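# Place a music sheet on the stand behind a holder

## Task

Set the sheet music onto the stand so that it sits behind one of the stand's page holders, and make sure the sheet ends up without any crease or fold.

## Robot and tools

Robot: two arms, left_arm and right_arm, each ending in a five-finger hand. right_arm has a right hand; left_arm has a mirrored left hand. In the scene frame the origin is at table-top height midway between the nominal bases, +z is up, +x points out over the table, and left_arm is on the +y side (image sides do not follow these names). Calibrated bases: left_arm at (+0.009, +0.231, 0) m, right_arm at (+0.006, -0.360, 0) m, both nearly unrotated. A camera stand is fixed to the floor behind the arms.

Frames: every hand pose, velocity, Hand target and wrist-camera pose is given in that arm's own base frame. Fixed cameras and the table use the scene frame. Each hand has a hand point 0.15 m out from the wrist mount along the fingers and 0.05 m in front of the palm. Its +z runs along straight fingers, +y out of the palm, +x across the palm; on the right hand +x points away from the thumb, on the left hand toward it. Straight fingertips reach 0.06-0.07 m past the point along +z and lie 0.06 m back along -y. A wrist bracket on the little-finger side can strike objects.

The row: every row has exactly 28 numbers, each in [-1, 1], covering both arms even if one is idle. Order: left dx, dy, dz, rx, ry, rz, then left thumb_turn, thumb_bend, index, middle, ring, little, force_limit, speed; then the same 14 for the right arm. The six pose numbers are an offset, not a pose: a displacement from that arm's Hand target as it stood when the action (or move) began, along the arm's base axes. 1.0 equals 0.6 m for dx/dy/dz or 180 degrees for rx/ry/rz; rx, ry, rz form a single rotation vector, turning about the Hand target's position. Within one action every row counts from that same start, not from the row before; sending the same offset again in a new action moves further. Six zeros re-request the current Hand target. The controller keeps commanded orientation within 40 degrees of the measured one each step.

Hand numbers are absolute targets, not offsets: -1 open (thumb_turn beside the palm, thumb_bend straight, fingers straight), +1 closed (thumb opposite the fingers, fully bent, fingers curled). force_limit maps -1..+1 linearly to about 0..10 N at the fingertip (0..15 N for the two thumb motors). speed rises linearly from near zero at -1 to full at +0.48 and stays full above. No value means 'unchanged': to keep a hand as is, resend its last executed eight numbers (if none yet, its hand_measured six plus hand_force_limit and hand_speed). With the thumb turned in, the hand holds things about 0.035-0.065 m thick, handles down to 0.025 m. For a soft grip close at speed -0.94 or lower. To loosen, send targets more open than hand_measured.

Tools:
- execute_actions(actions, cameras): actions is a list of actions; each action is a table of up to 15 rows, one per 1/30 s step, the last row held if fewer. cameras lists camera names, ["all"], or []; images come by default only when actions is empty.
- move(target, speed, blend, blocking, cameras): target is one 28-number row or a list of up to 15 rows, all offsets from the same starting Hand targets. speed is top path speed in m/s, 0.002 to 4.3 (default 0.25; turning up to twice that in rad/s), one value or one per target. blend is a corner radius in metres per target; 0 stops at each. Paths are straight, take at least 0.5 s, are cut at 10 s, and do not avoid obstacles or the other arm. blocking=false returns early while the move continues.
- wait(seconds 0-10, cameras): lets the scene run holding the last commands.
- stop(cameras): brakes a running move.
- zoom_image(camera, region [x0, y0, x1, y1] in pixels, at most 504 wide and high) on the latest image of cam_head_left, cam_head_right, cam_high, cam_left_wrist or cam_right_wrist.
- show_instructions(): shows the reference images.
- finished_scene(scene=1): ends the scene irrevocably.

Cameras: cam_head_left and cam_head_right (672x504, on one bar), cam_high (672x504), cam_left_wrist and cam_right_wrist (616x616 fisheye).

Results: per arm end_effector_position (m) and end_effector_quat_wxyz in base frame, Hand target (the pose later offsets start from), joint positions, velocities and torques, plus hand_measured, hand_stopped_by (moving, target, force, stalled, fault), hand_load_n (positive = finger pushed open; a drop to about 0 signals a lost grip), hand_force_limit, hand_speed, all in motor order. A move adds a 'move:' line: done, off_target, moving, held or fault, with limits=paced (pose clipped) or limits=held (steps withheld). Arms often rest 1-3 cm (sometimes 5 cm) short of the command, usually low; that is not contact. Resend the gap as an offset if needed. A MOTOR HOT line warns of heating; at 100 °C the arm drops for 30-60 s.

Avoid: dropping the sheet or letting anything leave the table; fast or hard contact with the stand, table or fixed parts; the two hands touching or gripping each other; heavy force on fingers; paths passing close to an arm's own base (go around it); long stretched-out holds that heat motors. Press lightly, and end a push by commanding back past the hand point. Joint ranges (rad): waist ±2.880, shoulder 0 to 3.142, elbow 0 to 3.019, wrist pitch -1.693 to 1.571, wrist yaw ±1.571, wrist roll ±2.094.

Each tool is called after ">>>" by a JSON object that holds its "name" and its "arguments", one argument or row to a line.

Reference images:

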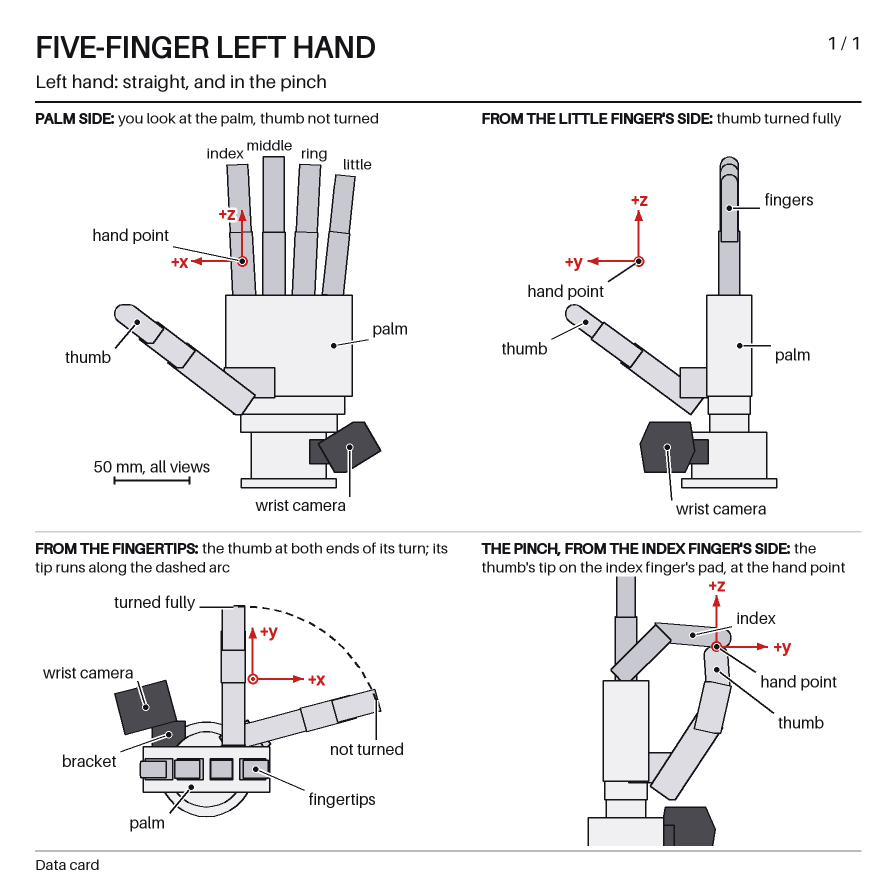

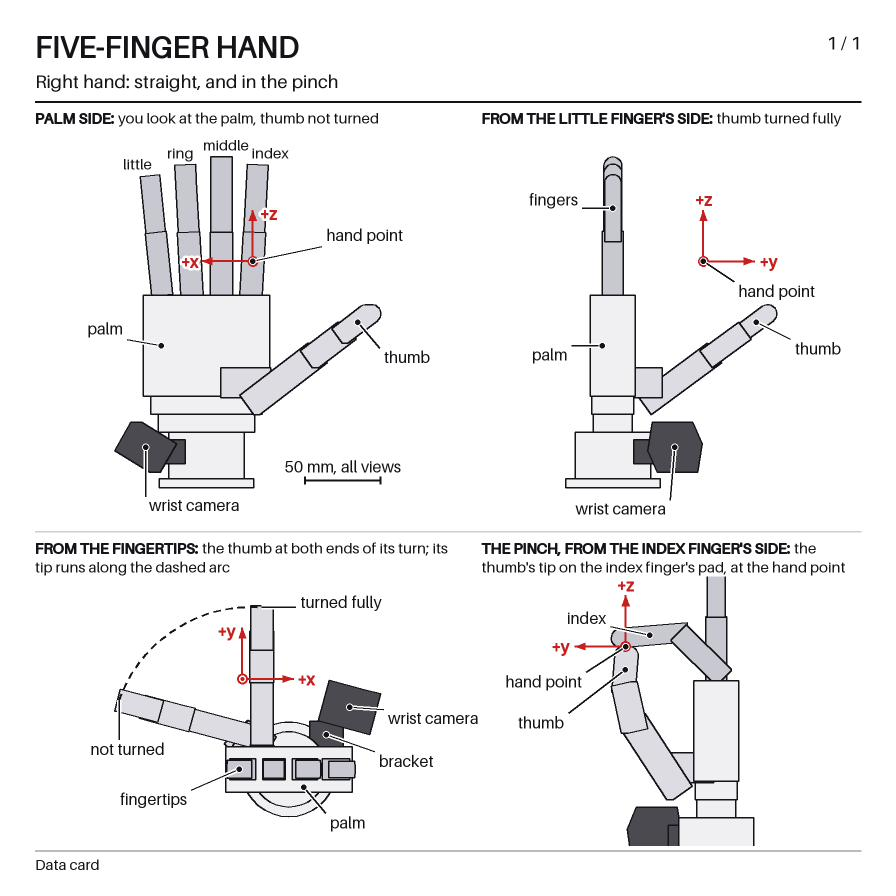

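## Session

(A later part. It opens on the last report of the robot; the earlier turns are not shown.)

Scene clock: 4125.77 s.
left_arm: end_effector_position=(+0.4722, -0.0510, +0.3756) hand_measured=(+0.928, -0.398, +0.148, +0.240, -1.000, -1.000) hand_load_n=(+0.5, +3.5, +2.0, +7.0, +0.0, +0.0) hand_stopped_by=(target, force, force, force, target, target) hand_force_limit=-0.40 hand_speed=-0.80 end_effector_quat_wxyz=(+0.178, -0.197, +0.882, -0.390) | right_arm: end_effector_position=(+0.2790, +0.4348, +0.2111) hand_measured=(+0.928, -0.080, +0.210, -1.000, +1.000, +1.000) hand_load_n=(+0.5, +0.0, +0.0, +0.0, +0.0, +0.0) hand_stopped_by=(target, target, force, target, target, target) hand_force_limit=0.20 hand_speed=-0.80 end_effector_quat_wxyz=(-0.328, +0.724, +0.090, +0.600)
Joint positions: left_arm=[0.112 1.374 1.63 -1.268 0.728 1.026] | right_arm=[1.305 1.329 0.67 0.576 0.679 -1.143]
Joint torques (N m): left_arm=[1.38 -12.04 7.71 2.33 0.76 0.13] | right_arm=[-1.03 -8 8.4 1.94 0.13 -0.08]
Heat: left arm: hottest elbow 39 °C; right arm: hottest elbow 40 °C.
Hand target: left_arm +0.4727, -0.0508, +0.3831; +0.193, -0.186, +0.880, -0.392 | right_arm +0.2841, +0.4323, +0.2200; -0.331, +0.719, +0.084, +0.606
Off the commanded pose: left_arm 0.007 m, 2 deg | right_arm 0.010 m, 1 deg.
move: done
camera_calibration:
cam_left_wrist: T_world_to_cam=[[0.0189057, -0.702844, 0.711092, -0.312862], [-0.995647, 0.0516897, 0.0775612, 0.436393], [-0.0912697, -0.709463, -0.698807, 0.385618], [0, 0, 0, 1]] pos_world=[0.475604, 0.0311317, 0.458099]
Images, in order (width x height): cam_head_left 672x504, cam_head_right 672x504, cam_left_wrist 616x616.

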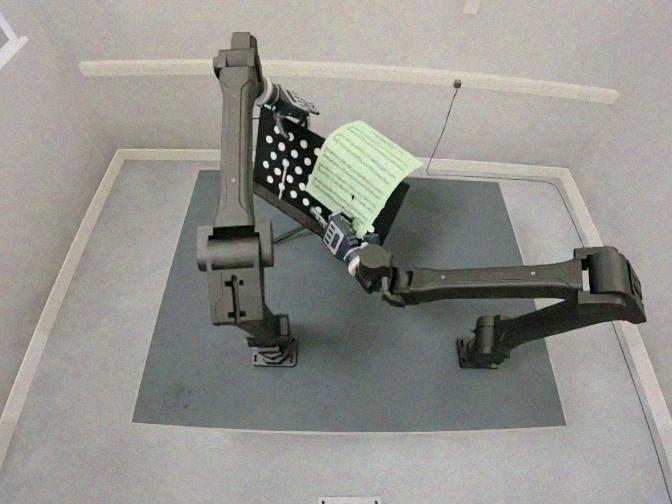

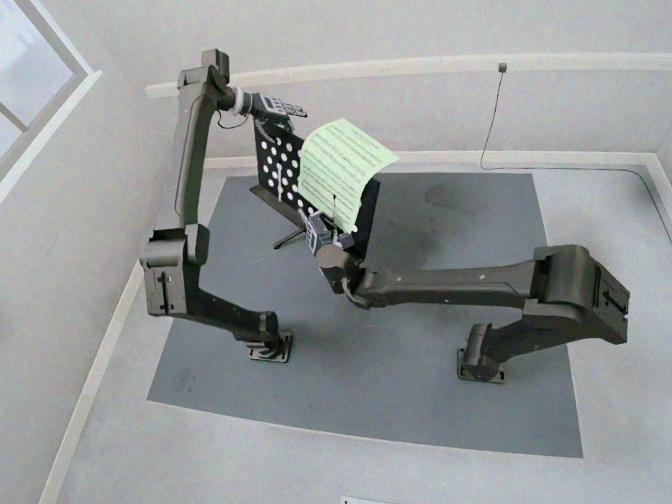

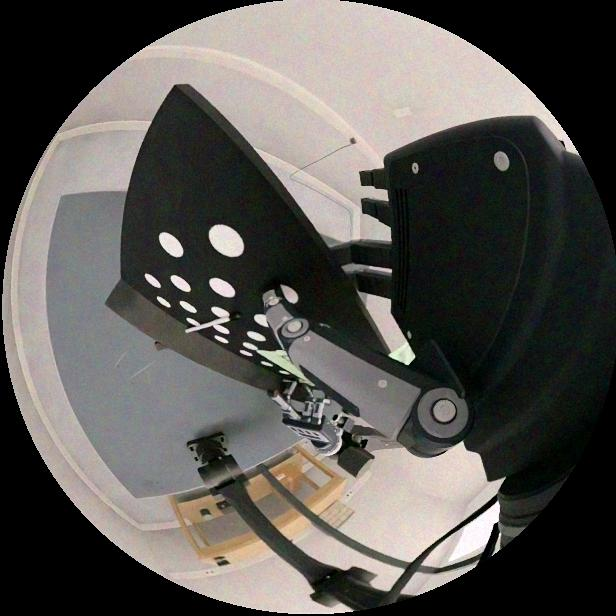

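>>> {"name": "move", "arguments": {
  "target": [
    [0,0,0,0,0,0,0.928,-0.05,0.35,0.3,-1,-1,-0.1,-0.7,0,0,0,0,0,0,0.928,-0.08,0.379,-1,1,1,0.2,-0.8],
    [0,0,0,0,0,0,0.928,-0.05,0.35,0.3,-1,-1,-0.1,-0.7,-0.015,0.0138,0.0082,0,0,0,0.928,-0.08,0.379,-1,1,1,0.2,-0.8]
  ],
  "speed": 0.03,
  "cameras": ["cam_head_right","cam_head_left","cam_right_wrist"]
}}

>>> {"name": "zoom_image", "arguments": {
  "camera": "cam_right_wrist",
  "region": [300, 130, 440, 390]
}}

>>> {"name": "zoom_image", "arguments": {
  "camera": "cam_head_right",
  "region": [240, 100, 400, 260]
}}

Scene clock: 4141.33 s.
left_arm: end_effector_position=(+0.4721, -0.0509, +0.3754) hand_measured=(+0.928, -0.390, +0.168, +0.240, -1.000, -1.000) hand_load_n=(+2.0, +7.5, +9.0, +3.5, +0.0, +0.0) hand_stopped_by=(target, force, force, force, target, target) hand_force_limit=-0.10 hand_speed=-0.70 end_effector_quat_wxyz=(+0.178, -0.197, +0.882, -0.390) | right_arm: end_effector_position=(+0.2767, +0.4351, +0.2112) hand_measured=(+0.928, -0.080, +0.242, -1.000, +1.000, +1.000) hand_load_n=(+0.5, +0.5, +7.5, +0.0, +0.0, +0.0) hand_stopped_by=(target, target, force, target, target, target) hand_force_limit=0.20 hand_speed=-0.80 end_effector_quat_wxyz=(-0.328, +0.724, +0.089, +0.601)
Joint positions: left_arm=[0.112 1.373 1.629 -1.268 0.728 1.025] | right_arm=[1.312 1.329 0.67 0.576 0.688 -1.142]
Joint torques (N m): left_arm=[1.38 -11.93 7.73 2.3 0.8 0.16] | right_arm=[0.44 -7.59 10.11 1.17 0.88 -0.06]
Heat: left arm: hottest elbow 40 °C; right arm: hottest elbow 40 °C.
Hand target: left_arm +0.4727, -0.0508, +0.3828; +0.193, -0.186, +0.880, -0.392 | right_arm +0.2752, +0.4405, +0.2249; -0.330, +0.719, +0.084, +0.606
Off the commanded pose: left_arm 0.008 m, 2 deg | right_arm 0.015 m, 1 deg.
move: off_target (right_arm)
camera_calibration:
cam_right_wrist: T_world_to_cam=[[0.623266, -0.773074, -0.117876, 0.197299], [-0.504899, -0.282702, -0.815571, 0.432532], [0.597173, 0.567834, -0.566523, -0.176629], [0, 0, 0, 1]] pos_world=[0.200893, 0.375101, 0.275954]
Images, in order (width x height): cam_head_left 672x504, cam_head_right 672x504, cam_right_wrist 616x616.

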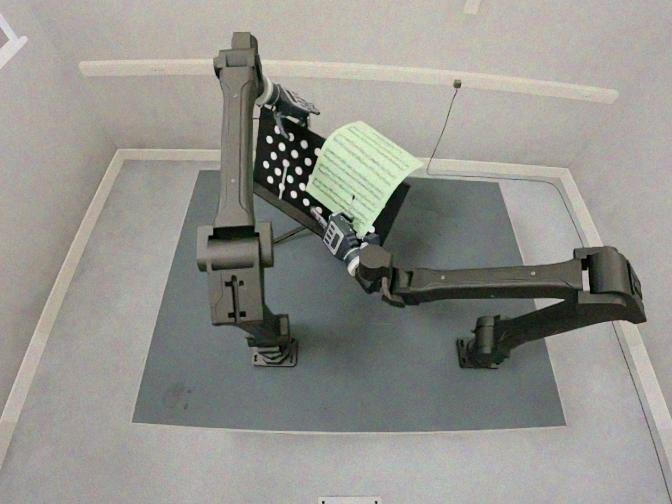

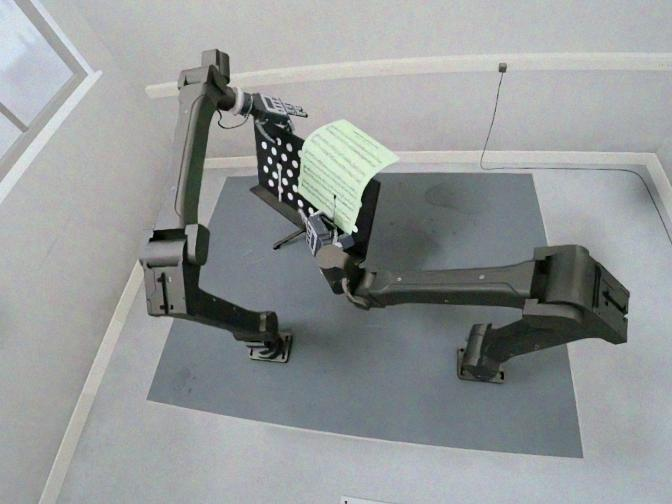

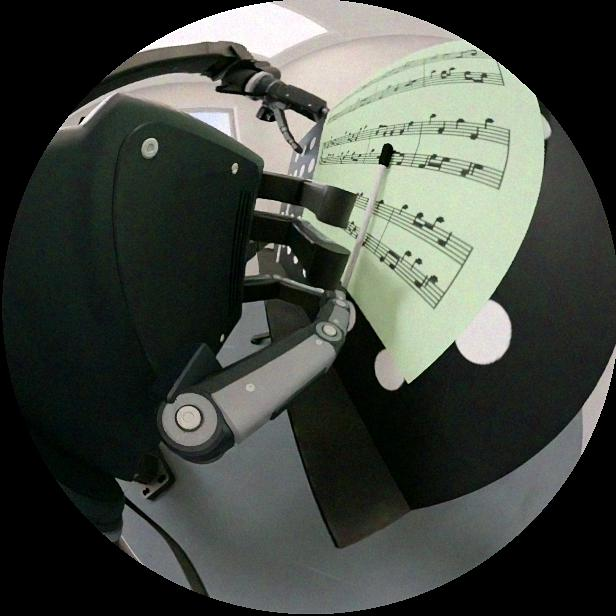

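Scaled by 1.938 from the camera's 616x616 image, which has a finer 880x880 frame.

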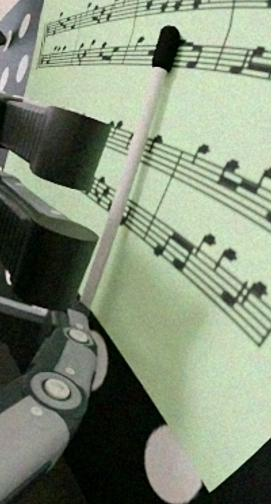

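Scaled by 3.150 from the camera's 672x504 image, which has a finer 960x720 frame.

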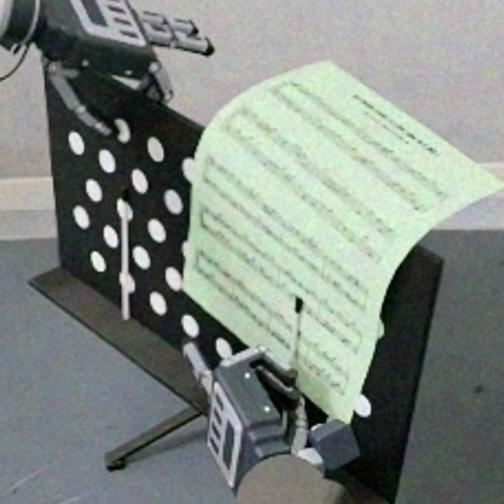

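>>> {"name": "move", "arguments": {
  "target": [
    [0,0,0,0,0,0,0.928,-0.05,0.35,0.3,-1,-1,-0.1,-0.7,0,0,0,0,0,0,0.928,-0.08,0.05,-1,1,1,0.2,-0.8],
    [0,0,0,0,0,0,0.928,-0.05,0.35,0.3,-1,-1,-0.1,-0.7,0.0155,-0.0233,-0.0115,0,0,0,0.928,-0.08,0.05,-1,1,1,0.2,-0.8]
  ],
  "speed": 0.03,
  "cameras": ["cam_right_wrist"]
}}

>>> {"name": "zoom_image", "arguments": {
  "camera": "cam_right_wrist",
  "region": [300, 130, 440, 390]
}}

Scene clock: 4155.57 s.
left_arm: end_effector_position=(+0.4719, -0.0510, +0.3754) hand_measured=(+0.928, -0.390, +0.168, +0.240, -1.000, -1.000) hand_load_n=(+2.5, +7.5, +8.5, +4.0, +0.0, +0.0) hand_stopped_by=(target, force, force, force, target, target) hand_force_limit=-0.10 hand_speed=-0.70 end_effector_quat_wxyz=(+0.178, -0.197, +0.882, -0.390) | right_arm: end_effector_position=(+0.2788, +0.4328, +0.2128) hand_measured=(+0.928, -0.080, +0.050, -1.000, +1.000, +1.000) hand_load_n=(+0.0, +0.0, +0.5, +0.0, +0.0, +0.0) hand_stopped_by=(target, target, target, target, target, target) hand_force_limit=0.20 hand_speed=-0.80 end_effector_quat_wxyz=(-0.331, +0.723, +0.091, +0.600)
Joint positions: left_arm=[0.112 1.373 1.628 -1.268 0.728 1.025] | right_arm=[1.303 1.318 0.663 0.576 0.672 -1.143]
Joint torques (N m): left_arm=[1.38 -11.81 7.79 2.3 0.79 0.15] | right_arm=[-1.32 -7.82 7.69 2.21 0.21 -0.09]
Heat: left arm: hottest elbow 40 °C; right arm: hottest elbow 40 °C.
Hand target: left_arm +0.4727, -0.0508, +0.3830; +0.193, -0.186, +0.880, -0.392 | right_arm +0.2845, +0.4265, +0.2180; -0.330, +0.719, +0.084, +0.606
Off the commanded pose: left_arm 0.007 m, 2 deg | right_arm 0.010 m, 1 deg.
move: done
camera_calibration:
cam_right_wrist: T_world_to_cam=[[0.628376, -0.768565, -0.120214, 0.191501], [-0.502596, -0.283157, -0.816835, 0.434061], [0.593751, 0.573699, -0.564207, -0.177638], [0, 0, 0, 1]] pos_world=[0.203295, 0.371999, 0.277352]
Images, in order (width x height): cam_right_wrist 616x616.

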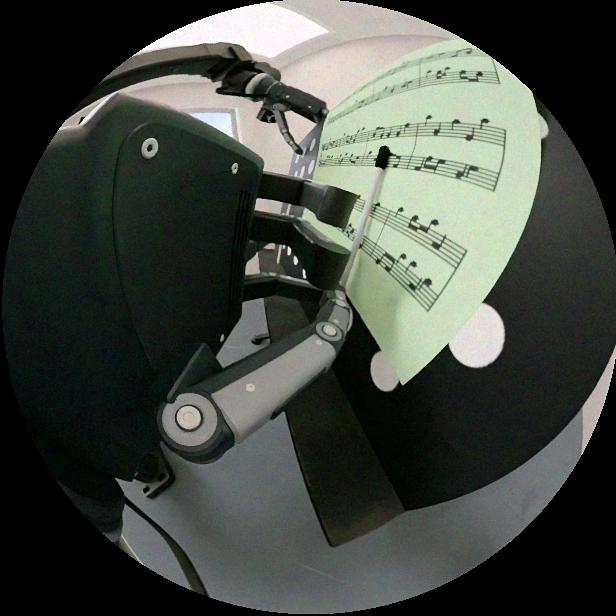

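Scaled by 1.938 from the camera's 616x616 image, which has a finer 880x880 frame.

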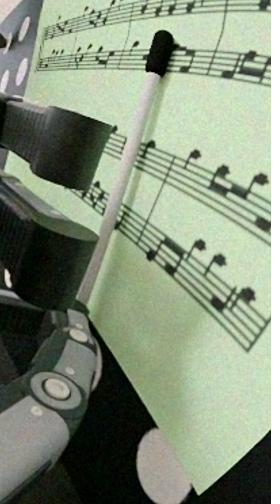

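Close the index.

>>> {"name": "move", "arguments": {
  "target": [
    [0,0,0,0,0,0,0.928,-0.05,0.35,0.3,-1,-1,-0.1,-0.7,0.002,-0.002,-0.002,0,0,0,0.928,-0.08,0.361,-1,1,1,-0.3,-0.8]
  ],
  "speed": 0.03
}}

Scene clock: 4161.70 s.
left_arm: end_effector_position=(+0.4719, -0.0510, +0.3754) hand_measured=(+0.928, -0.390, +0.168, +0.240, -1.000, -1.000) hand_load_n=(+2.0, +7.5, +8.5, +3.0, +0.0, +0.0) hand_stopped_by=(target, force, force, force, target, target) hand_force_limit=-0.10 hand_speed=-0.70 end_effector_quat_wxyz=(+0.178, -0.197, +0.882, -0.390) | right_arm: end_effector_position=(+0.2788, +0.4327, +0.2124) hand_measured=(+0.928, -0.080, +0.212, -1.000, +1.000, +1.000) hand_load_n=(+0.0, +0.5, +3.0, +0.0, +0.0, +0.0) hand_stopped_by=(target, target, force, target, target, target) hand_force_limit=-0.30 hand_speed=-0.80 end_effector_quat_wxyz=(-0.331, +0.723, +0.092, +0.599)
Joint positions: left_arm=[0.112 1.373 1.628 -1.268 0.728 1.025] | right_arm=[1.302 1.318 0.662 0.576 0.668 -1.143]
Joint torques (N m): left_arm=[1.38 -11.87 7.77 2.28 0.79 0.14] | right_arm=[-1.44 -7.77 7.5 2.39 0.21 -0.09]
Heat: left arm: hottest elbow 39 °C; right arm: hottest elbow 40 °C.
Hand target: left_arm +0.4727, -0.0508, +0.3830; +0.193, -0.186, +0.880, -0.392 | right_arm +0.2856, +0.4254, +0.2168; -0.331, +0.719, +0.084, +0.606
Off the commanded pose: left_arm 0.008 m, 2 deg | right_arm 0.011 m, 1 deg.
move: off_target (right_arm)

>>> {"name": "move", "arguments": {
  "target": [
    [0,0,0,0,0,0,0.928,-0.05,0.35,0.3,-1,-1,-0.1,-0.7,0,0,0,0,0,0,0.928,-0.08,0.05,-1,1,1,-0.3,-0.8],
    [0,0,0,0,0,0,0.928,-0.05,0.35,0.3,-1,-1,-0.1,-0.7,0.0065,-0.006,-0.003,0,0,0,0.928,-0.08,0.05,-1,1,1,-0.3,-0.8],
    [0,0,0,0,0,0,0.928,-0.05,0.35,0.3,-1,-1,-0.1,-0.7,0.0065,-0.006,-0.003,0,0,0,0.928,-0.08,0.362,-1,1,1,-0.3,-0.8]
  ],
  "speed": 0.03
}}

Scene clock: 4173.20 s.
left_arm: end_effector_position=(+0.4719, -0.0510, +0.3754) hand_measured=(+0.928, -0.390, +0.168, +0.240, -1.000, -1.000) hand_load_n=(+2.0, +7.5, +8.5, +3.5, +0.0, -0.5) hand_stopped_by=(target, force, force, force, target, target) hand_force_limit=-0.10 hand_speed=-0.70 end_effector_quat_wxyz=(+0.178, -0.197, +0.882, -0.390) | right_arm: end_effector_position=(+0.2789, +0.4321, +0.2118) hand_measured=(+0.928, -0.080, +0.212, -1.000, +1.000, +1.000) hand_load_n=(+0.0, -0.5, +5.0, +0.0, +0.0, +0.0) hand_stopped_by=(target, target, force, target, target, target) hand_force_limit=-0.30 hand_speed=-0.80 end_effector_quat_wxyz=(-0.337, +0.721, +0.096, +0.597)
Joint positions: left_arm=[0.112 1.373 1.628 -1.268 0.728 1.025] | right_arm=[1.296 1.312 0.652 0.585 0.648 -1.144]
Joint torques (N m): left_arm=[1.38 -11.81 7.77 2.28 0.8 0.15] | right_arm=[-1.96 -7.41 7.54 2.26 0.49 -0.09]
Heat: left arm: hottest elbow 39 °C; right arm: hottest elbow 40 °C.
Hand target: left_arm +0.4727, -0.0508, +0.3830; +0.193, -0.186, +0.880, -0.392 | right_arm +0.2895, +0.4217, +0.2149; -0.330, +0.719, +0.084, +0.606
Off the commanded pose: left_arm 0.008 m, 2 deg | right_arm 0.015 m, 2 deg.
move: off_target (right_arm); target 3's new numbers were sent with right_arm's hand 0.015 m and 2 deg from that target

>>> {"name": "move", "arguments": {
  "target": [
    [0,0,0,0,0,0,0.928,-0.05,0.35,0.3,-1,-1,-0.1,-0.7,0,0,0,0,0,0,0.928,-0.08,0.05,-1,1,1,-0.3,-0.8],
    [0,0,0,0,0,0,0.928,-0.05,0.35,0.3,-1,-1,-0.1,-0.7,-0.022,0.008,0.007,0,0,0,0.928,-0.08,0.05,-1,1,1,-0.3,-0.8]
  ],
  "speed": 0.03
}}

Scene clock: 4180.57 s.
left_arm: end_effector_position=(+0.4719, -0.0510, +0.3754) hand_measured=(+0.928, -0.390, +0.168, +0.240, -1.000, -1.000) hand_load_n=(+2.0, +7.5, +8.5, +3.5, +0.0, +0.0) hand_stopped_by=(target, force, force, force, target, target) hand_force_limit=-0.10 hand_speed=-0.70 end_effector_quat_wxyz=(+0.178, -0.197, +0.882, -0.390) | right_arm: end_effector_position=(+0.2764, +0.4292, +0.2127) hand_measured=(+0.928, -0.080, +0.050, -1.000, +1.000, +1.000) hand_load_n=(+0.0, +0.0, +1.0, +0.0, +0.0, +0.0) hand_stopped_by=(target, target, target, target, target, target) hand_force_limit=-0.30 hand_speed=-0.80 end_effector_quat_wxyz=(-0.331, +0.722, +0.089, +0.601)
Joint positions: left_arm=[0.112 1.373 1.628 -1.268 0.728 1.025] | right_arm=[1.308 1.31 0.652 0.585 0.681 -1.143]
Joint torques (N m): left_arm=[1.44 -11.87 7.76 2.3 0.8 0.15] | right_arm=[-0.26 -7.82 8.23 1.52 0.65 -0.07]
Heat: left arm: hottest elbow 39 °C; right arm: hottest elbow 40 °C.
Hand target: left_arm +0.4727, -0.0508, +0.3830; +0.193, -0.186, +0.880, -0.392 | right_arm +0.2763, +0.4266, +0.2192; -0.330, +0.719, +0.084, +0.606
Off the commanded pose: left_arm 0.008 m, 2 deg | right_arm 0.007 m, 1 deg.
move: done

>>> {"name": "move", "arguments": {
  "target": [
    [0,0,0,0,0,0,0.928,-0.05,0.35,0.3,-1,-1,-0.1,-0.7,0.0135,-0.0095,-0.006,0,0,0,0.928,-0.08,0.05,-1,1,1,-0.3,-0.8],
    [0,0,0,0,0,0,0.928,-0.05,0.35,0.3,-1,-1,-0.1,-0.7,0.0135,-0.0095,-0.006,0,0,0,0.928,-0.08,0.363,-1,1,1,-0.3,-0.8]
  ],
  "speed": 0.03
}}

Scene clock: 4190.53 s.
left_arm: end_effector_position=(+0.4719, -0.0510, +0.3754) hand_measured=(+0.928, -0.390, +0.168, +0.240, -1.000, -1.000) hand_load_n=(+2.5, +7.5, +8.5, +3.5, +0.0, -0.5) hand_stopped_by=(target, force, force, force, target, target) hand_force_limit=-0.10 hand_speed=-0.70 end_effector_quat_wxyz=(+0.178, -0.197, +0.882, -0.390) | right_arm: end_effector_position=(+0.2779, +0.4298, +0.2124) hand_measured=(+0.928, -0.080, +0.176, -1.000, +1.000, +1.000) hand_load_n=(+0.5, +0.0, +3.0, +0.0, +0.0, -0.5) hand_stopped_by=(target, target, force, target, target, target) hand_force_limit=-0.30 hand_speed=-0.80 end_effector_quat_wxyz=(-0.337, +0.721, +0.094, +0.598)
Joint positions: left_arm=[0.112 1.373 1.628 -1.268 0.728 1.025] | right_arm=[1.298 1.306 0.648 0.585 0.654 -1.143]
Joint torques (N m): left_arm=[1.32 -11.93 7.77 2.3 0.79 0.15] | right_arm=[-1.26 -7.59 7.6 2.13 0.72 -0.09]
Heat: left arm: hottest elbow 39 °C; right arm: hottest elbow 40 °C.
Hand target: left_arm +0.4727, -0.0508, +0.3830; +0.193, -0.186, +0.880, -0.392 | right_arm +0.2844, +0.4208, +0.2154; -0.330, +0.719, +0.084, +0.606
Off the commanded pose: left_arm 0.008 m, 2 deg | right_arm 0.011 m, 2 deg.
move: off_target (right_arm); target 2's new numbers were sent with right_arm's hand 0.012 m and 1 deg from that target

>>> {"name": "move", "arguments": {
  "target": [
    [0,0,0,0,0,0,0.928,-0.05,0.35,0.3,-1,-1,-0.1,-0.7,0,0,0,0,0,0,0.928,-0.08,0.373,-1,1,1,0.3,-0.8],
    [0,0,0,0,0,0,0.928,-0.05,0.35,0.3,-1,-1,-0.1,-0.7,-0.0228,0.0209,0.0124,0,0,0,0.928,-0.08,0.373,-1,1,1,0.3,-0.8]
  ],
  "speed": 0.03,
  "cameras": ["cam_right_wrist","cam_head_right","cam_head_left"]
}}

>>> {"name": "zoom_image", "arguments": {
  "camera": "cam_right_wrist",
  "region": [300, 130, 440, 390]
}}

>>> {"name": "zoom_image", "arguments": {
  "camera": "cam_head_right",
  "region": [240, 100, 400, 260]
}}

Scene clock: 4200.23 s.
left_arm: end_effector_position=(+0.4698, -0.0528, +0.3758) hand_measured=(+0.928, -0.390, +0.168, +0.240, -1.000, -1.000) hand_load_n=(+4.0, +8.0, +9.0, +3.0, +0.0, +0.0) hand_stopped_by=(target, force, force, force, target, target) hand_force_limit=-0.10 hand_speed=-0.70 end_effector_quat_wxyz=(+0.174, -0.202, +0.880, -0.393) | right_arm: end_effector_position=(+0.2744, +0.4276, +0.2125) hand_measured=(+0.928, -0.080, +0.190, -1.000, +1.000, +1.000) hand_load_n=(+0.0, +0.0, +8.0, +0.0, +0.0, +0.0) hand_stopped_by=(target, target, force, target, target, target) hand_force_limit=0.30 hand_speed=-0.80 end_effector_quat_wxyz=(-0.331, +0.722, +0.086, +0.602)
Joint positions: left_arm=[0.111 1.37 1.625 -1.268 0.733 1.012] | right_arm=[1.313 1.307 0.648 0.585 0.691 -1.139]
Joint torques (N m): left_arm=[1.44 -11.58 8.02 2.29 0.57 0.26] | right_arm=[0.85 -7 9.98 0.99 0.99 -0.09]
Heat: left arm: hottest elbow 39 °C; right arm: hottest elbow 40 °C.
Hand target: left_arm +0.4727, -0.0508, +0.3829; +0.193, -0.186, +0.880, -0.392 | right_arm +0.2707, +0.4334, +0.2231; -0.331, +0.719, +0.084, +0.606
Off the commanded pose: left_arm 0.008 m, 3 deg | right_arm 0.012 m, 1 deg.
move: off_target (left_arm, right_arm)
camera_calibration:
cam_right_wrist: T_world_to_cam=[[0.621819, -0.773, -0.125752, 0.195109], [-0.50463, -0.272678, -0.819143, 0.426724], [0.598908, 0.572816, -0.559635, -0.17428], [0, 0, 0, 1]] pos_world=[0.198393, 0.367008, 0.27655]
Images, in order (width x height): cam_head_left 672x504, cam_head_right 672x504, cam_right_wrist 616x616.

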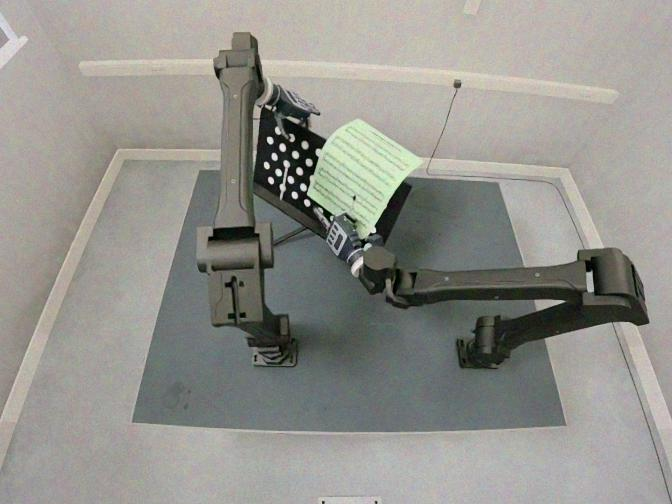

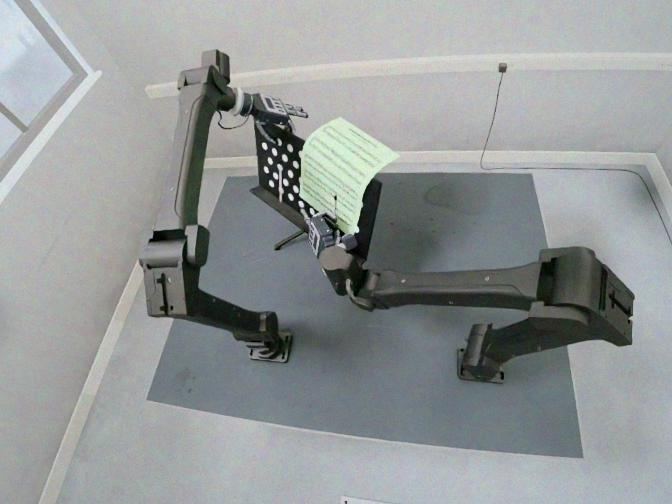

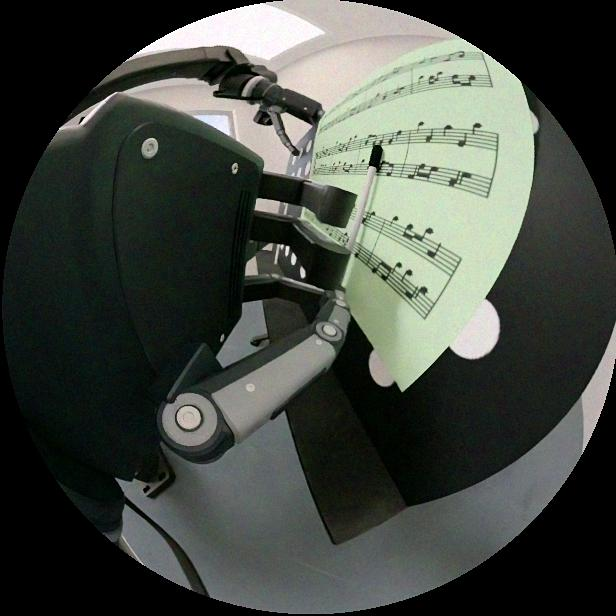

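Scaled by 1.938 from the camera's 616x616 image, which has a finer 880x880 frame.

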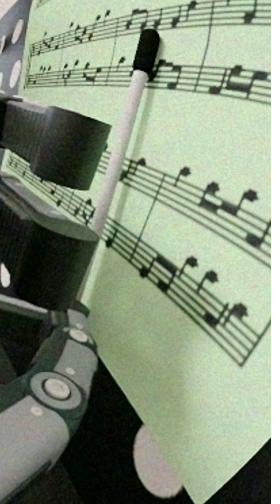

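Scaled by 3.150 from the camera's 672x504 image, which has a finer 960x720 frame.

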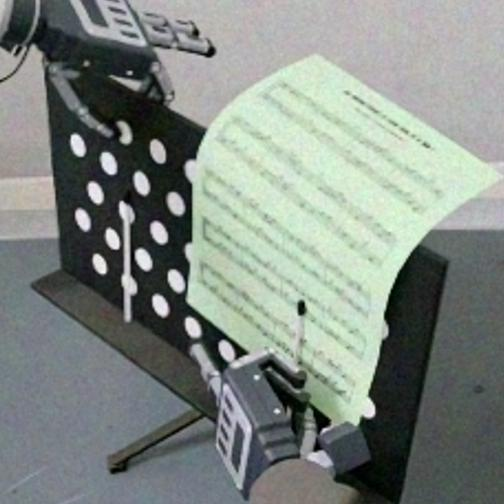

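>>> {"name": "move", "arguments": {
  "target": [
    [0,0,0,0,0,0,0.928,-0.05,0.35,0.3,-1,-1,-0.1,-0.7,-0.0171,0.0157,0.0093,0,0,0,0.928,-0.08,0.373,-1,1,1,0.3,-0.8]
  ],
  "speed": 0.03,
  "cameras": ["cam_right_wrist","cam_head_right","cam_head_left"]
}}

>>> {"name": "zoom_image", "arguments": {
  "camera": "cam_right_wrist",
  "region": [300, 130, 440, 390]
}}

>>> {"name": "zoom_image", "arguments": {
  "camera": "cam_head_right",
  "region": [240, 100, 400, 260]
}}

Scene clock: 4209.33 s.
left_arm: end_effector_position=(+0.4696, -0.0528, +0.3758) hand_measured=(+0.928, -0.390, +0.168, +0.240, -1.000, -1.000) hand_load_n=(+3.5, +8.0, +9.0, +3.0, +0.0, +0.0) hand_stopped_by=(target, force, force, force, target, target) hand_force_limit=-0.10 hand_speed=-0.70 end_effector_quat_wxyz=(+0.174, -0.202, +0.880, -0.393) | right_arm: end_effector_position=(+0.2677, +0.4316, +0.2144) hand_measured=(+0.928, -0.080, +0.190, -1.000, +1.000, +1.000) hand_load_n=(+0.5, +0.0, +8.5, +0.0, +0.0, +0.0) hand_stopped_by=(target, target, force, target, target, target) hand_force_limit=0.30 hand_speed=-0.80 end_effector_quat_wxyz=(-0.325, +0.723, +0.084, +0.604)
Joint positions: left_arm=[0.111 1.37 1.625 -1.269 0.733 1.012] | right_arm=[1.338 1.313 0.664 0.568 0.727 -1.139]
Joint torques (N m): left_arm=[1.44 -11.58 8.01 2.33 0.56 0.26] | right_arm=[1.44 -7.18 10.69 0.87 0.85 -0.07]
Heat: left arm: hottest elbow 39 °C; right arm: hottest elbow 40 °C.
Hand target: left_arm +0.4727, -0.0508, +0.3829; +0.193, -0.186, +0.880, -0.392 | right_arm +0.2605, +0.4428, +0.2285; -0.330, +0.719, +0.084, +0.606
Off the commanded pose: left_arm 0.008 m, 3 deg | right_arm 0.019 m, 1 deg.
move: off_target (left_arm, right_arm)
camera_calibration:
cam_right_wrist: T_world_to_cam=[[0.61311, -0.780995, -0.118925, 0.206926], [-0.507041, -0.273585, -0.81735, 0.426727], [0.60581, 0.561425, -0.563734, -0.167529], [0, 0, 0, 1]] pos_world=[0.19099, 0.372409, 0.278952]
Images, in order (width x height): cam_head_left 672x504, cam_head_right 672x504, cam_right_wrist 616x616.

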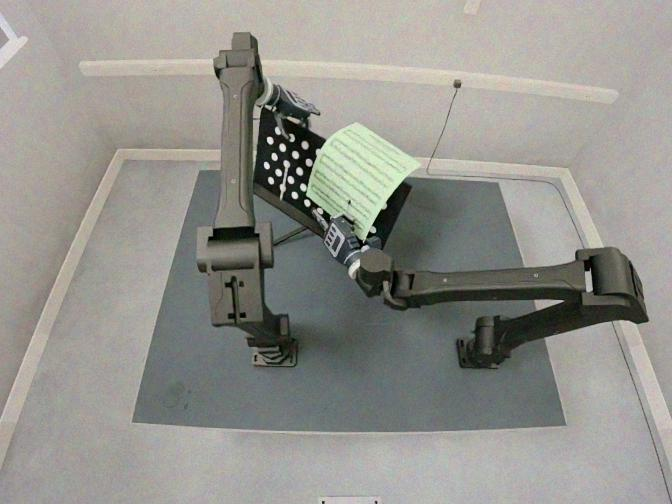

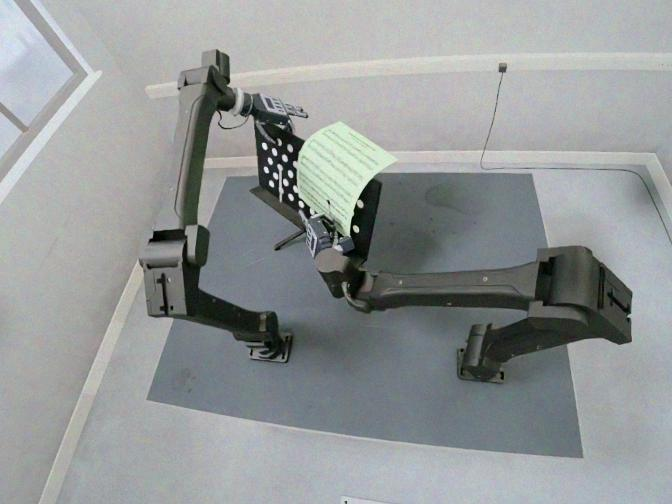

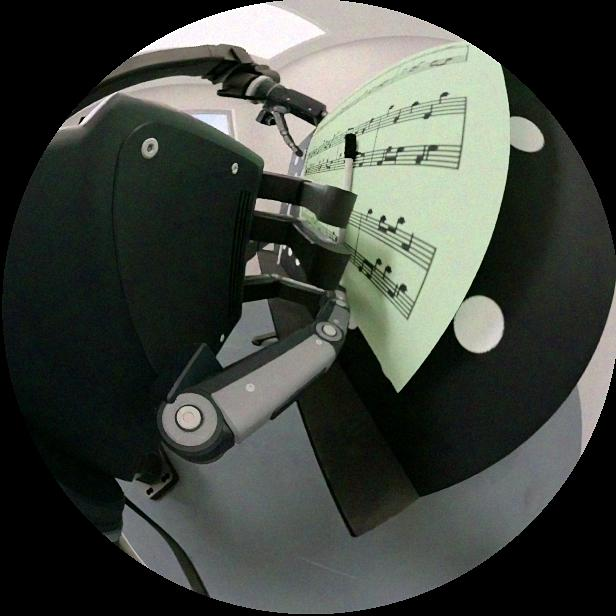

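Scaled by 1.938 from the camera's 616x616 image, which has a finer 880x880 frame.

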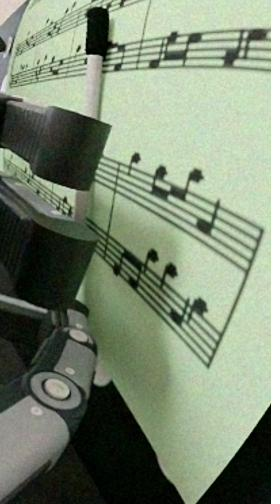

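Scaled by 3.150 from the camera's 672x504 image, which has a finer 960x720 frame.

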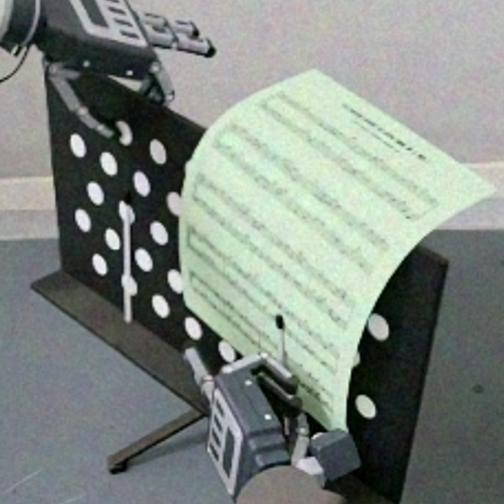

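>>> {"name": "move", "arguments": {
  "target": [
    [0,0,0,0,0,0,0.928,-0.05,0.35,0.3,-1,-1,-0.1,-0.7,-0.0114,0.0105,0.0062,0,0,0,0.928,-0.08,0.373,-1,1,1,0.3,-0.8]
  ],
  "speed": 0.03,
  "cameras": ["cam_right_wrist","cam_head_right","cam_head_left"]
}}

>>> {"name": "zoom_image", "arguments": {
  "camera": "cam_right_wrist",
  "region": [300, 130, 440, 390]
}}

>>> {"name": "zoom_image", "arguments": {
  "camera": "cam_head_right",
  "region": [240, 100, 400, 260]
}}

Scene clock: 4221.40 s.
left_arm: end_effector_position=(+0.4697, -0.0525, +0.3756) hand_measured=(+0.928, -0.390, +0.168, +0.240, -1.000, -1.000) hand_load_n=(+3.0, +7.5, +9.5, +3.5, +0.0, +0.0) hand_stopped_by=(target, force, force, force, target, target) hand_force_limit=-0.10 hand_speed=-0.70 end_effector_quat_wxyz=(+0.174, -0.202, +0.880, -0.392) | right_arm: end_effector_position=(+0.2545, +0.4374, +0.2145) hand_measured=(+0.928, -0.080, +0.190, -1.000, +1.000, +1.000) hand_load_n=(+0.5, +0.0, +0.0, +0.0, +0.0, +0.0) hand_stopped_by=(target, target, force, target, target, target) hand_force_limit=0.30 hand_speed=-0.80 end_effector_quat_wxyz=(-0.320, +0.726, +0.089, +0.603)
Joint positions: left_arm=[0.111 1.37 1.625 -1.269 0.731 1.012] | right_arm=[1.376 1.318 0.676 0.548 0.764 -1.139]
Joint torques (N m): left_arm=[1.44 -11.52 7.99 2.35 0.64 0.26] | right_arm=[0.26 -7.12 11.14 1.14 0.31 -0.05]
Heat: left arm: hottest elbow 39 °C; right arm: hottest elbow 40 °C.
Hand target: left_arm +0.4727, -0.0508, +0.3829; +0.193, -0.186, +0.880, -0.392 | right_arm +0.2536, +0.4491, +0.2323; -0.330, +0.719, +0.084, +0.606
Off the commanded pose: left_arm 0.008 m, 3 deg | right_arm 0.021 m, 2 deg.
move: off_target (left_arm, right_arm)
camera_calibration:
cam_right_wrist: T_world_to_cam=[[0.614401, -0.781624, -0.107584, 0.217048], [-0.506445, -0.286135, -0.813413, 0.426176], [0.604999, 0.554247, -0.571652, -0.157703], [0, 0, 0, 1]] pos_world=[0.177891, 0.379, 0.279856]
Images, in order (width x height): cam_head_left 672x504, cam_head_right 672x504, cam_right_wrist 616x616.

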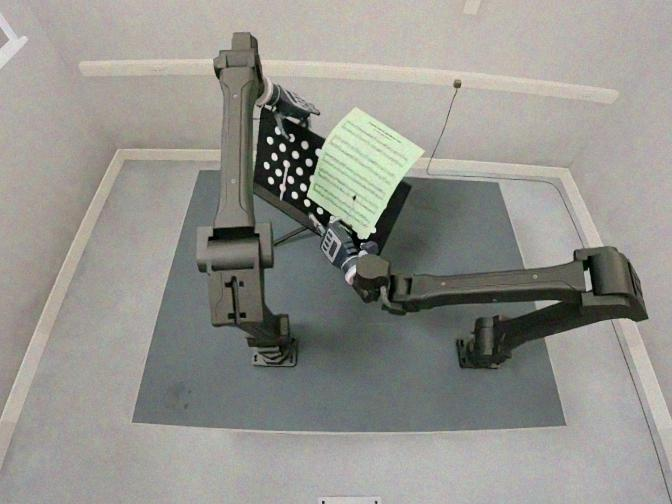

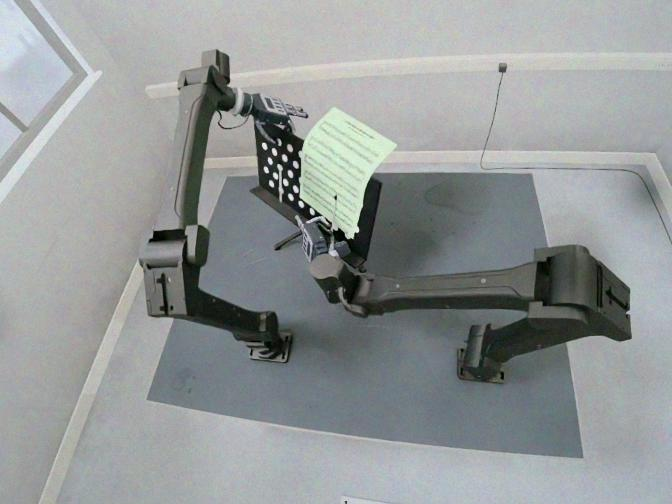

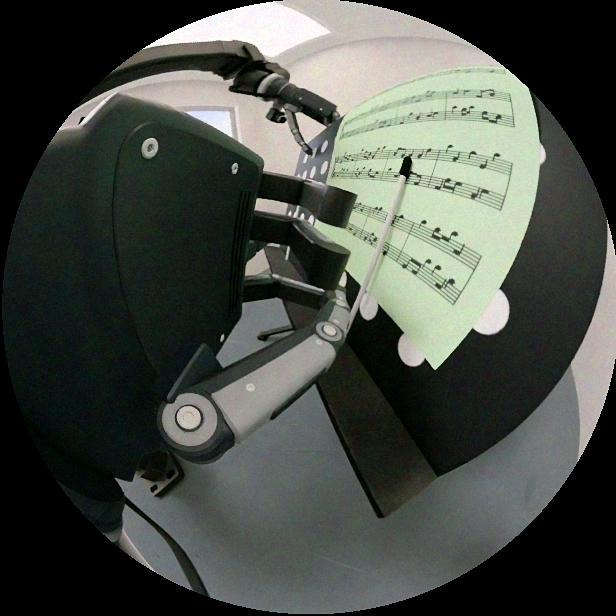

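Scaled by 1.938 from the camera's 616x616 image, which has a finer 880x880 frame.

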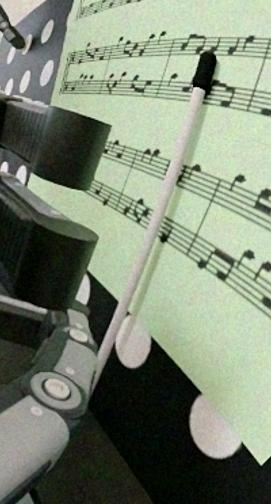

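Scaled by 3.150 from the camera's 672x504 image, which has a finer 960x720 frame.

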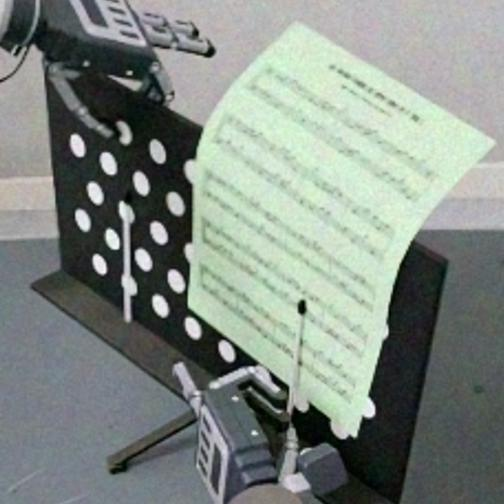

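>>> {"name": "wait", "arguments": {
  "seconds": 0.1,
  "cameras": ["all"]
}}

>>> {"name": "zoom_image", "arguments": {
  "camera": "cam_head_right",
  "region": [310, 185, 370, 245]
}}

>>> {"name": "zoom_image", "arguments": {
  "camera": "cam_head_left",
  "region": [320, 180, 400, 260]
}}

>>> {"name": "zoom_image", "arguments": {
  "camera": "cam_high",
  "region": [340, 180, 460, 300]
}}

Scene clock: 4234.43 s.
left_arm: end_effector_position=(+0.4697, -0.0525, +0.3756) hand_measured=(+0.928, -0.390, +0.168, +0.240, -1.000, -1.000) hand_load_n=(+3.5, +8.0, +9.5, +3.0, +0.0, +0.0) hand_stopped_by=(target, force, force, force, target, target) hand_force_limit=-0.10 hand_speed=-0.70 end_effector_quat_wxyz=(+0.174, -0.202, +0.880, -0.392) | right_arm: end_effector_position=(+0.2545, +0.4374, +0.2145) hand_measured=(+0.928, -0.080, +0.190, -1.000, +1.000, +1.000) hand_load_n=(+0.5, +0.0, +0.0, +0.0, +0.0, +0.0) hand_stopped_by=(target, target, force, target, target, target) hand_force_limit=0.30 hand_speed=-0.80 end_effector_quat_wxyz=(-0.320, +0.726, +0.089, +0.603)
Joint positions: left_arm=[0.111 1.37 1.625 -1.269 0.731 1.012] | right_arm=[1.376 1.318 0.676 0.548 0.764 -1.139]
Joint torques (N m): left_arm=[1.38 -11.58 8.01 2.35 0.63 0.26] | right_arm=[0.26 -7.18 11.14 1.11 0.31 -0.04]
Heat: left arm: hottest elbow 39 °C; right arm: hottest elbow 40 °C.
Hand target: left_arm +0.4727, -0.0508, +0.3829; +0.193, -0.186, +0.880, -0.392 | right_arm +0.2536, +0.4491, +0.2323; -0.331, +0.719, +0.084, +0.606
Off the commanded pose: left_arm 0.008 m, 3 deg | right_arm 0.021 m, 2 deg.
wait: 0.10 s; at rest from the start
camera_calibration:
cam_left_wrist: T_world_to_cam=[[0.0309838, -0.696217, 0.717163, -0.321514], [-0.995173, 0.0453532, 0.0870233, 0.429943], [-0.0931127, -0.716398, -0.691451, 0.382007], [0, 0, 0, 1]] pos_world=[0.4734, 0.0303263, 0.457301]
cam_right_wrist: T_world_to_cam=[[0.614401, -0.781624, -0.107584, 0.217048], [-0.506445, -0.286135, -0.813413, 0.426176], [0.604999, 0.554247, -0.571652, -0.157703], [0, 0, 0, 1]] pos_world=[0.177891, 0.379, 0.279856]

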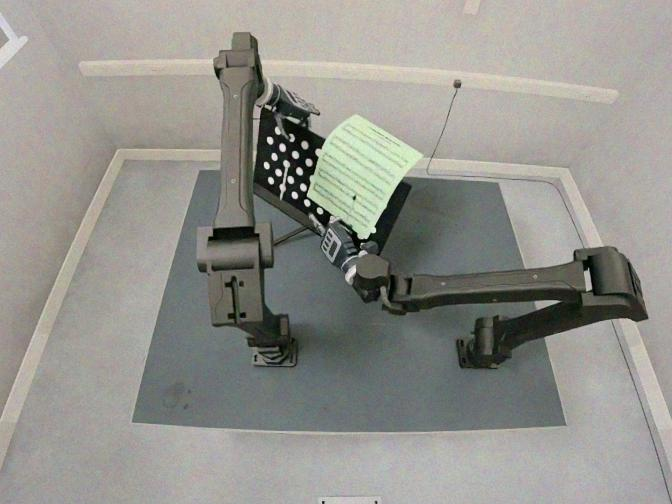

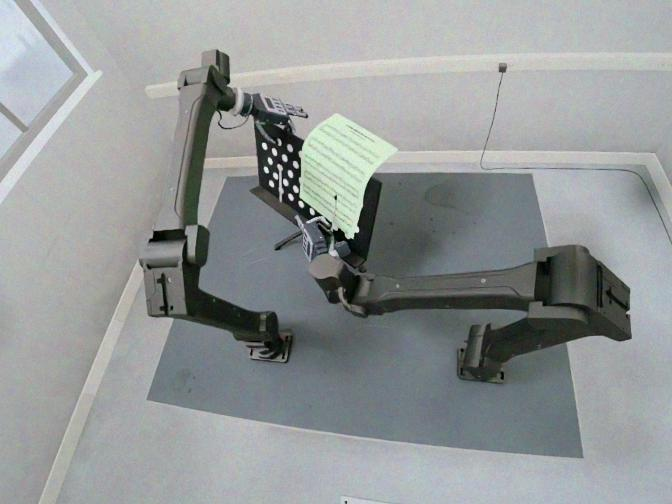

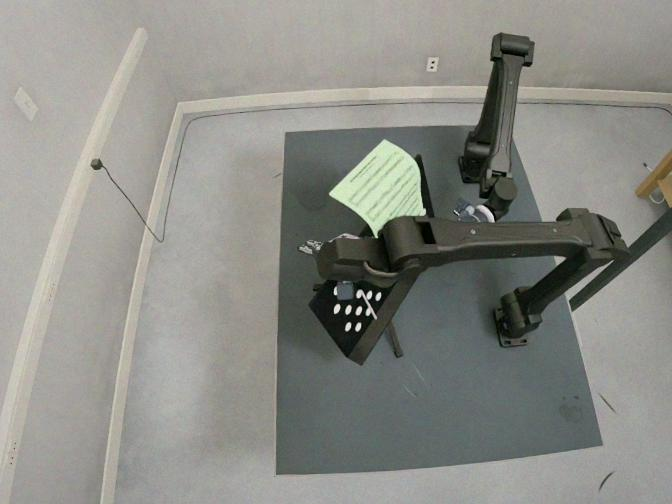

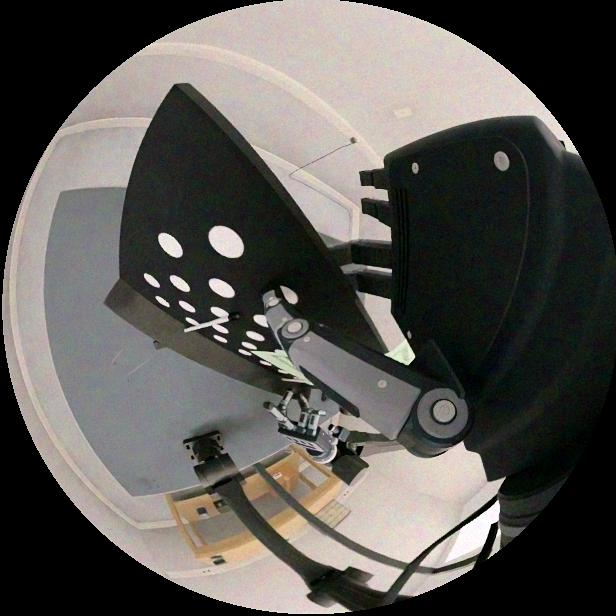

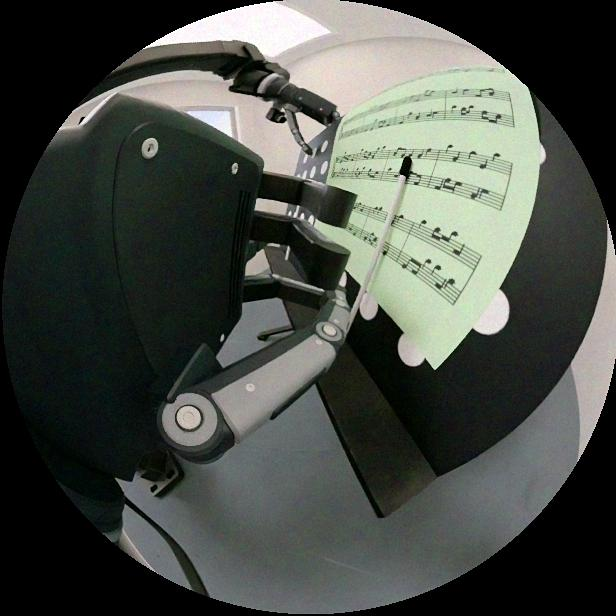

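Scaled by 8.400 from the camera's 672x504 image, which has a finer 960x720 frame.

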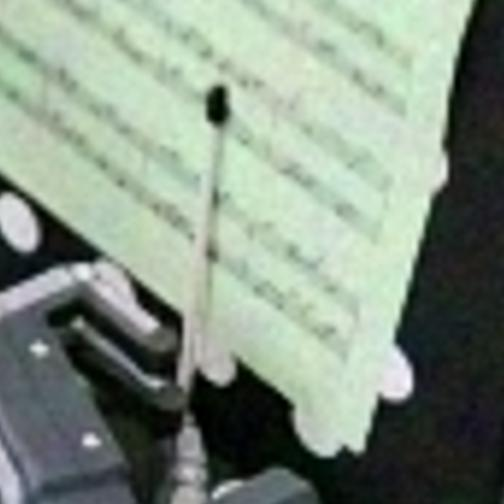

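Scaled by 6.300 from the camera's 672x504 image, which has a finer 960x720 frame.

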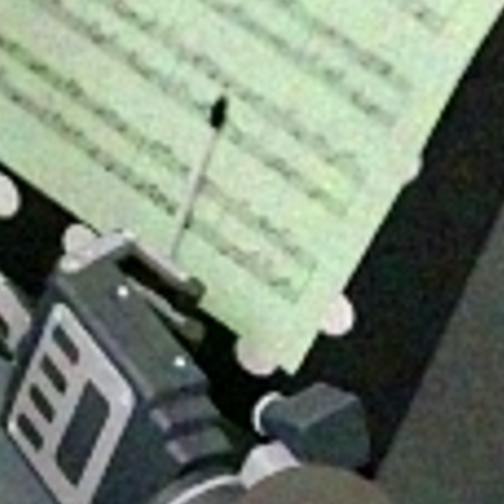

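Scaled by 4.200 from the camera's 672x504 image, which has a finer 960x720 frame.

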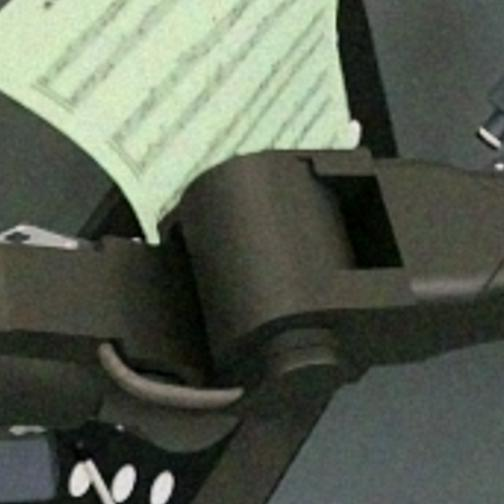

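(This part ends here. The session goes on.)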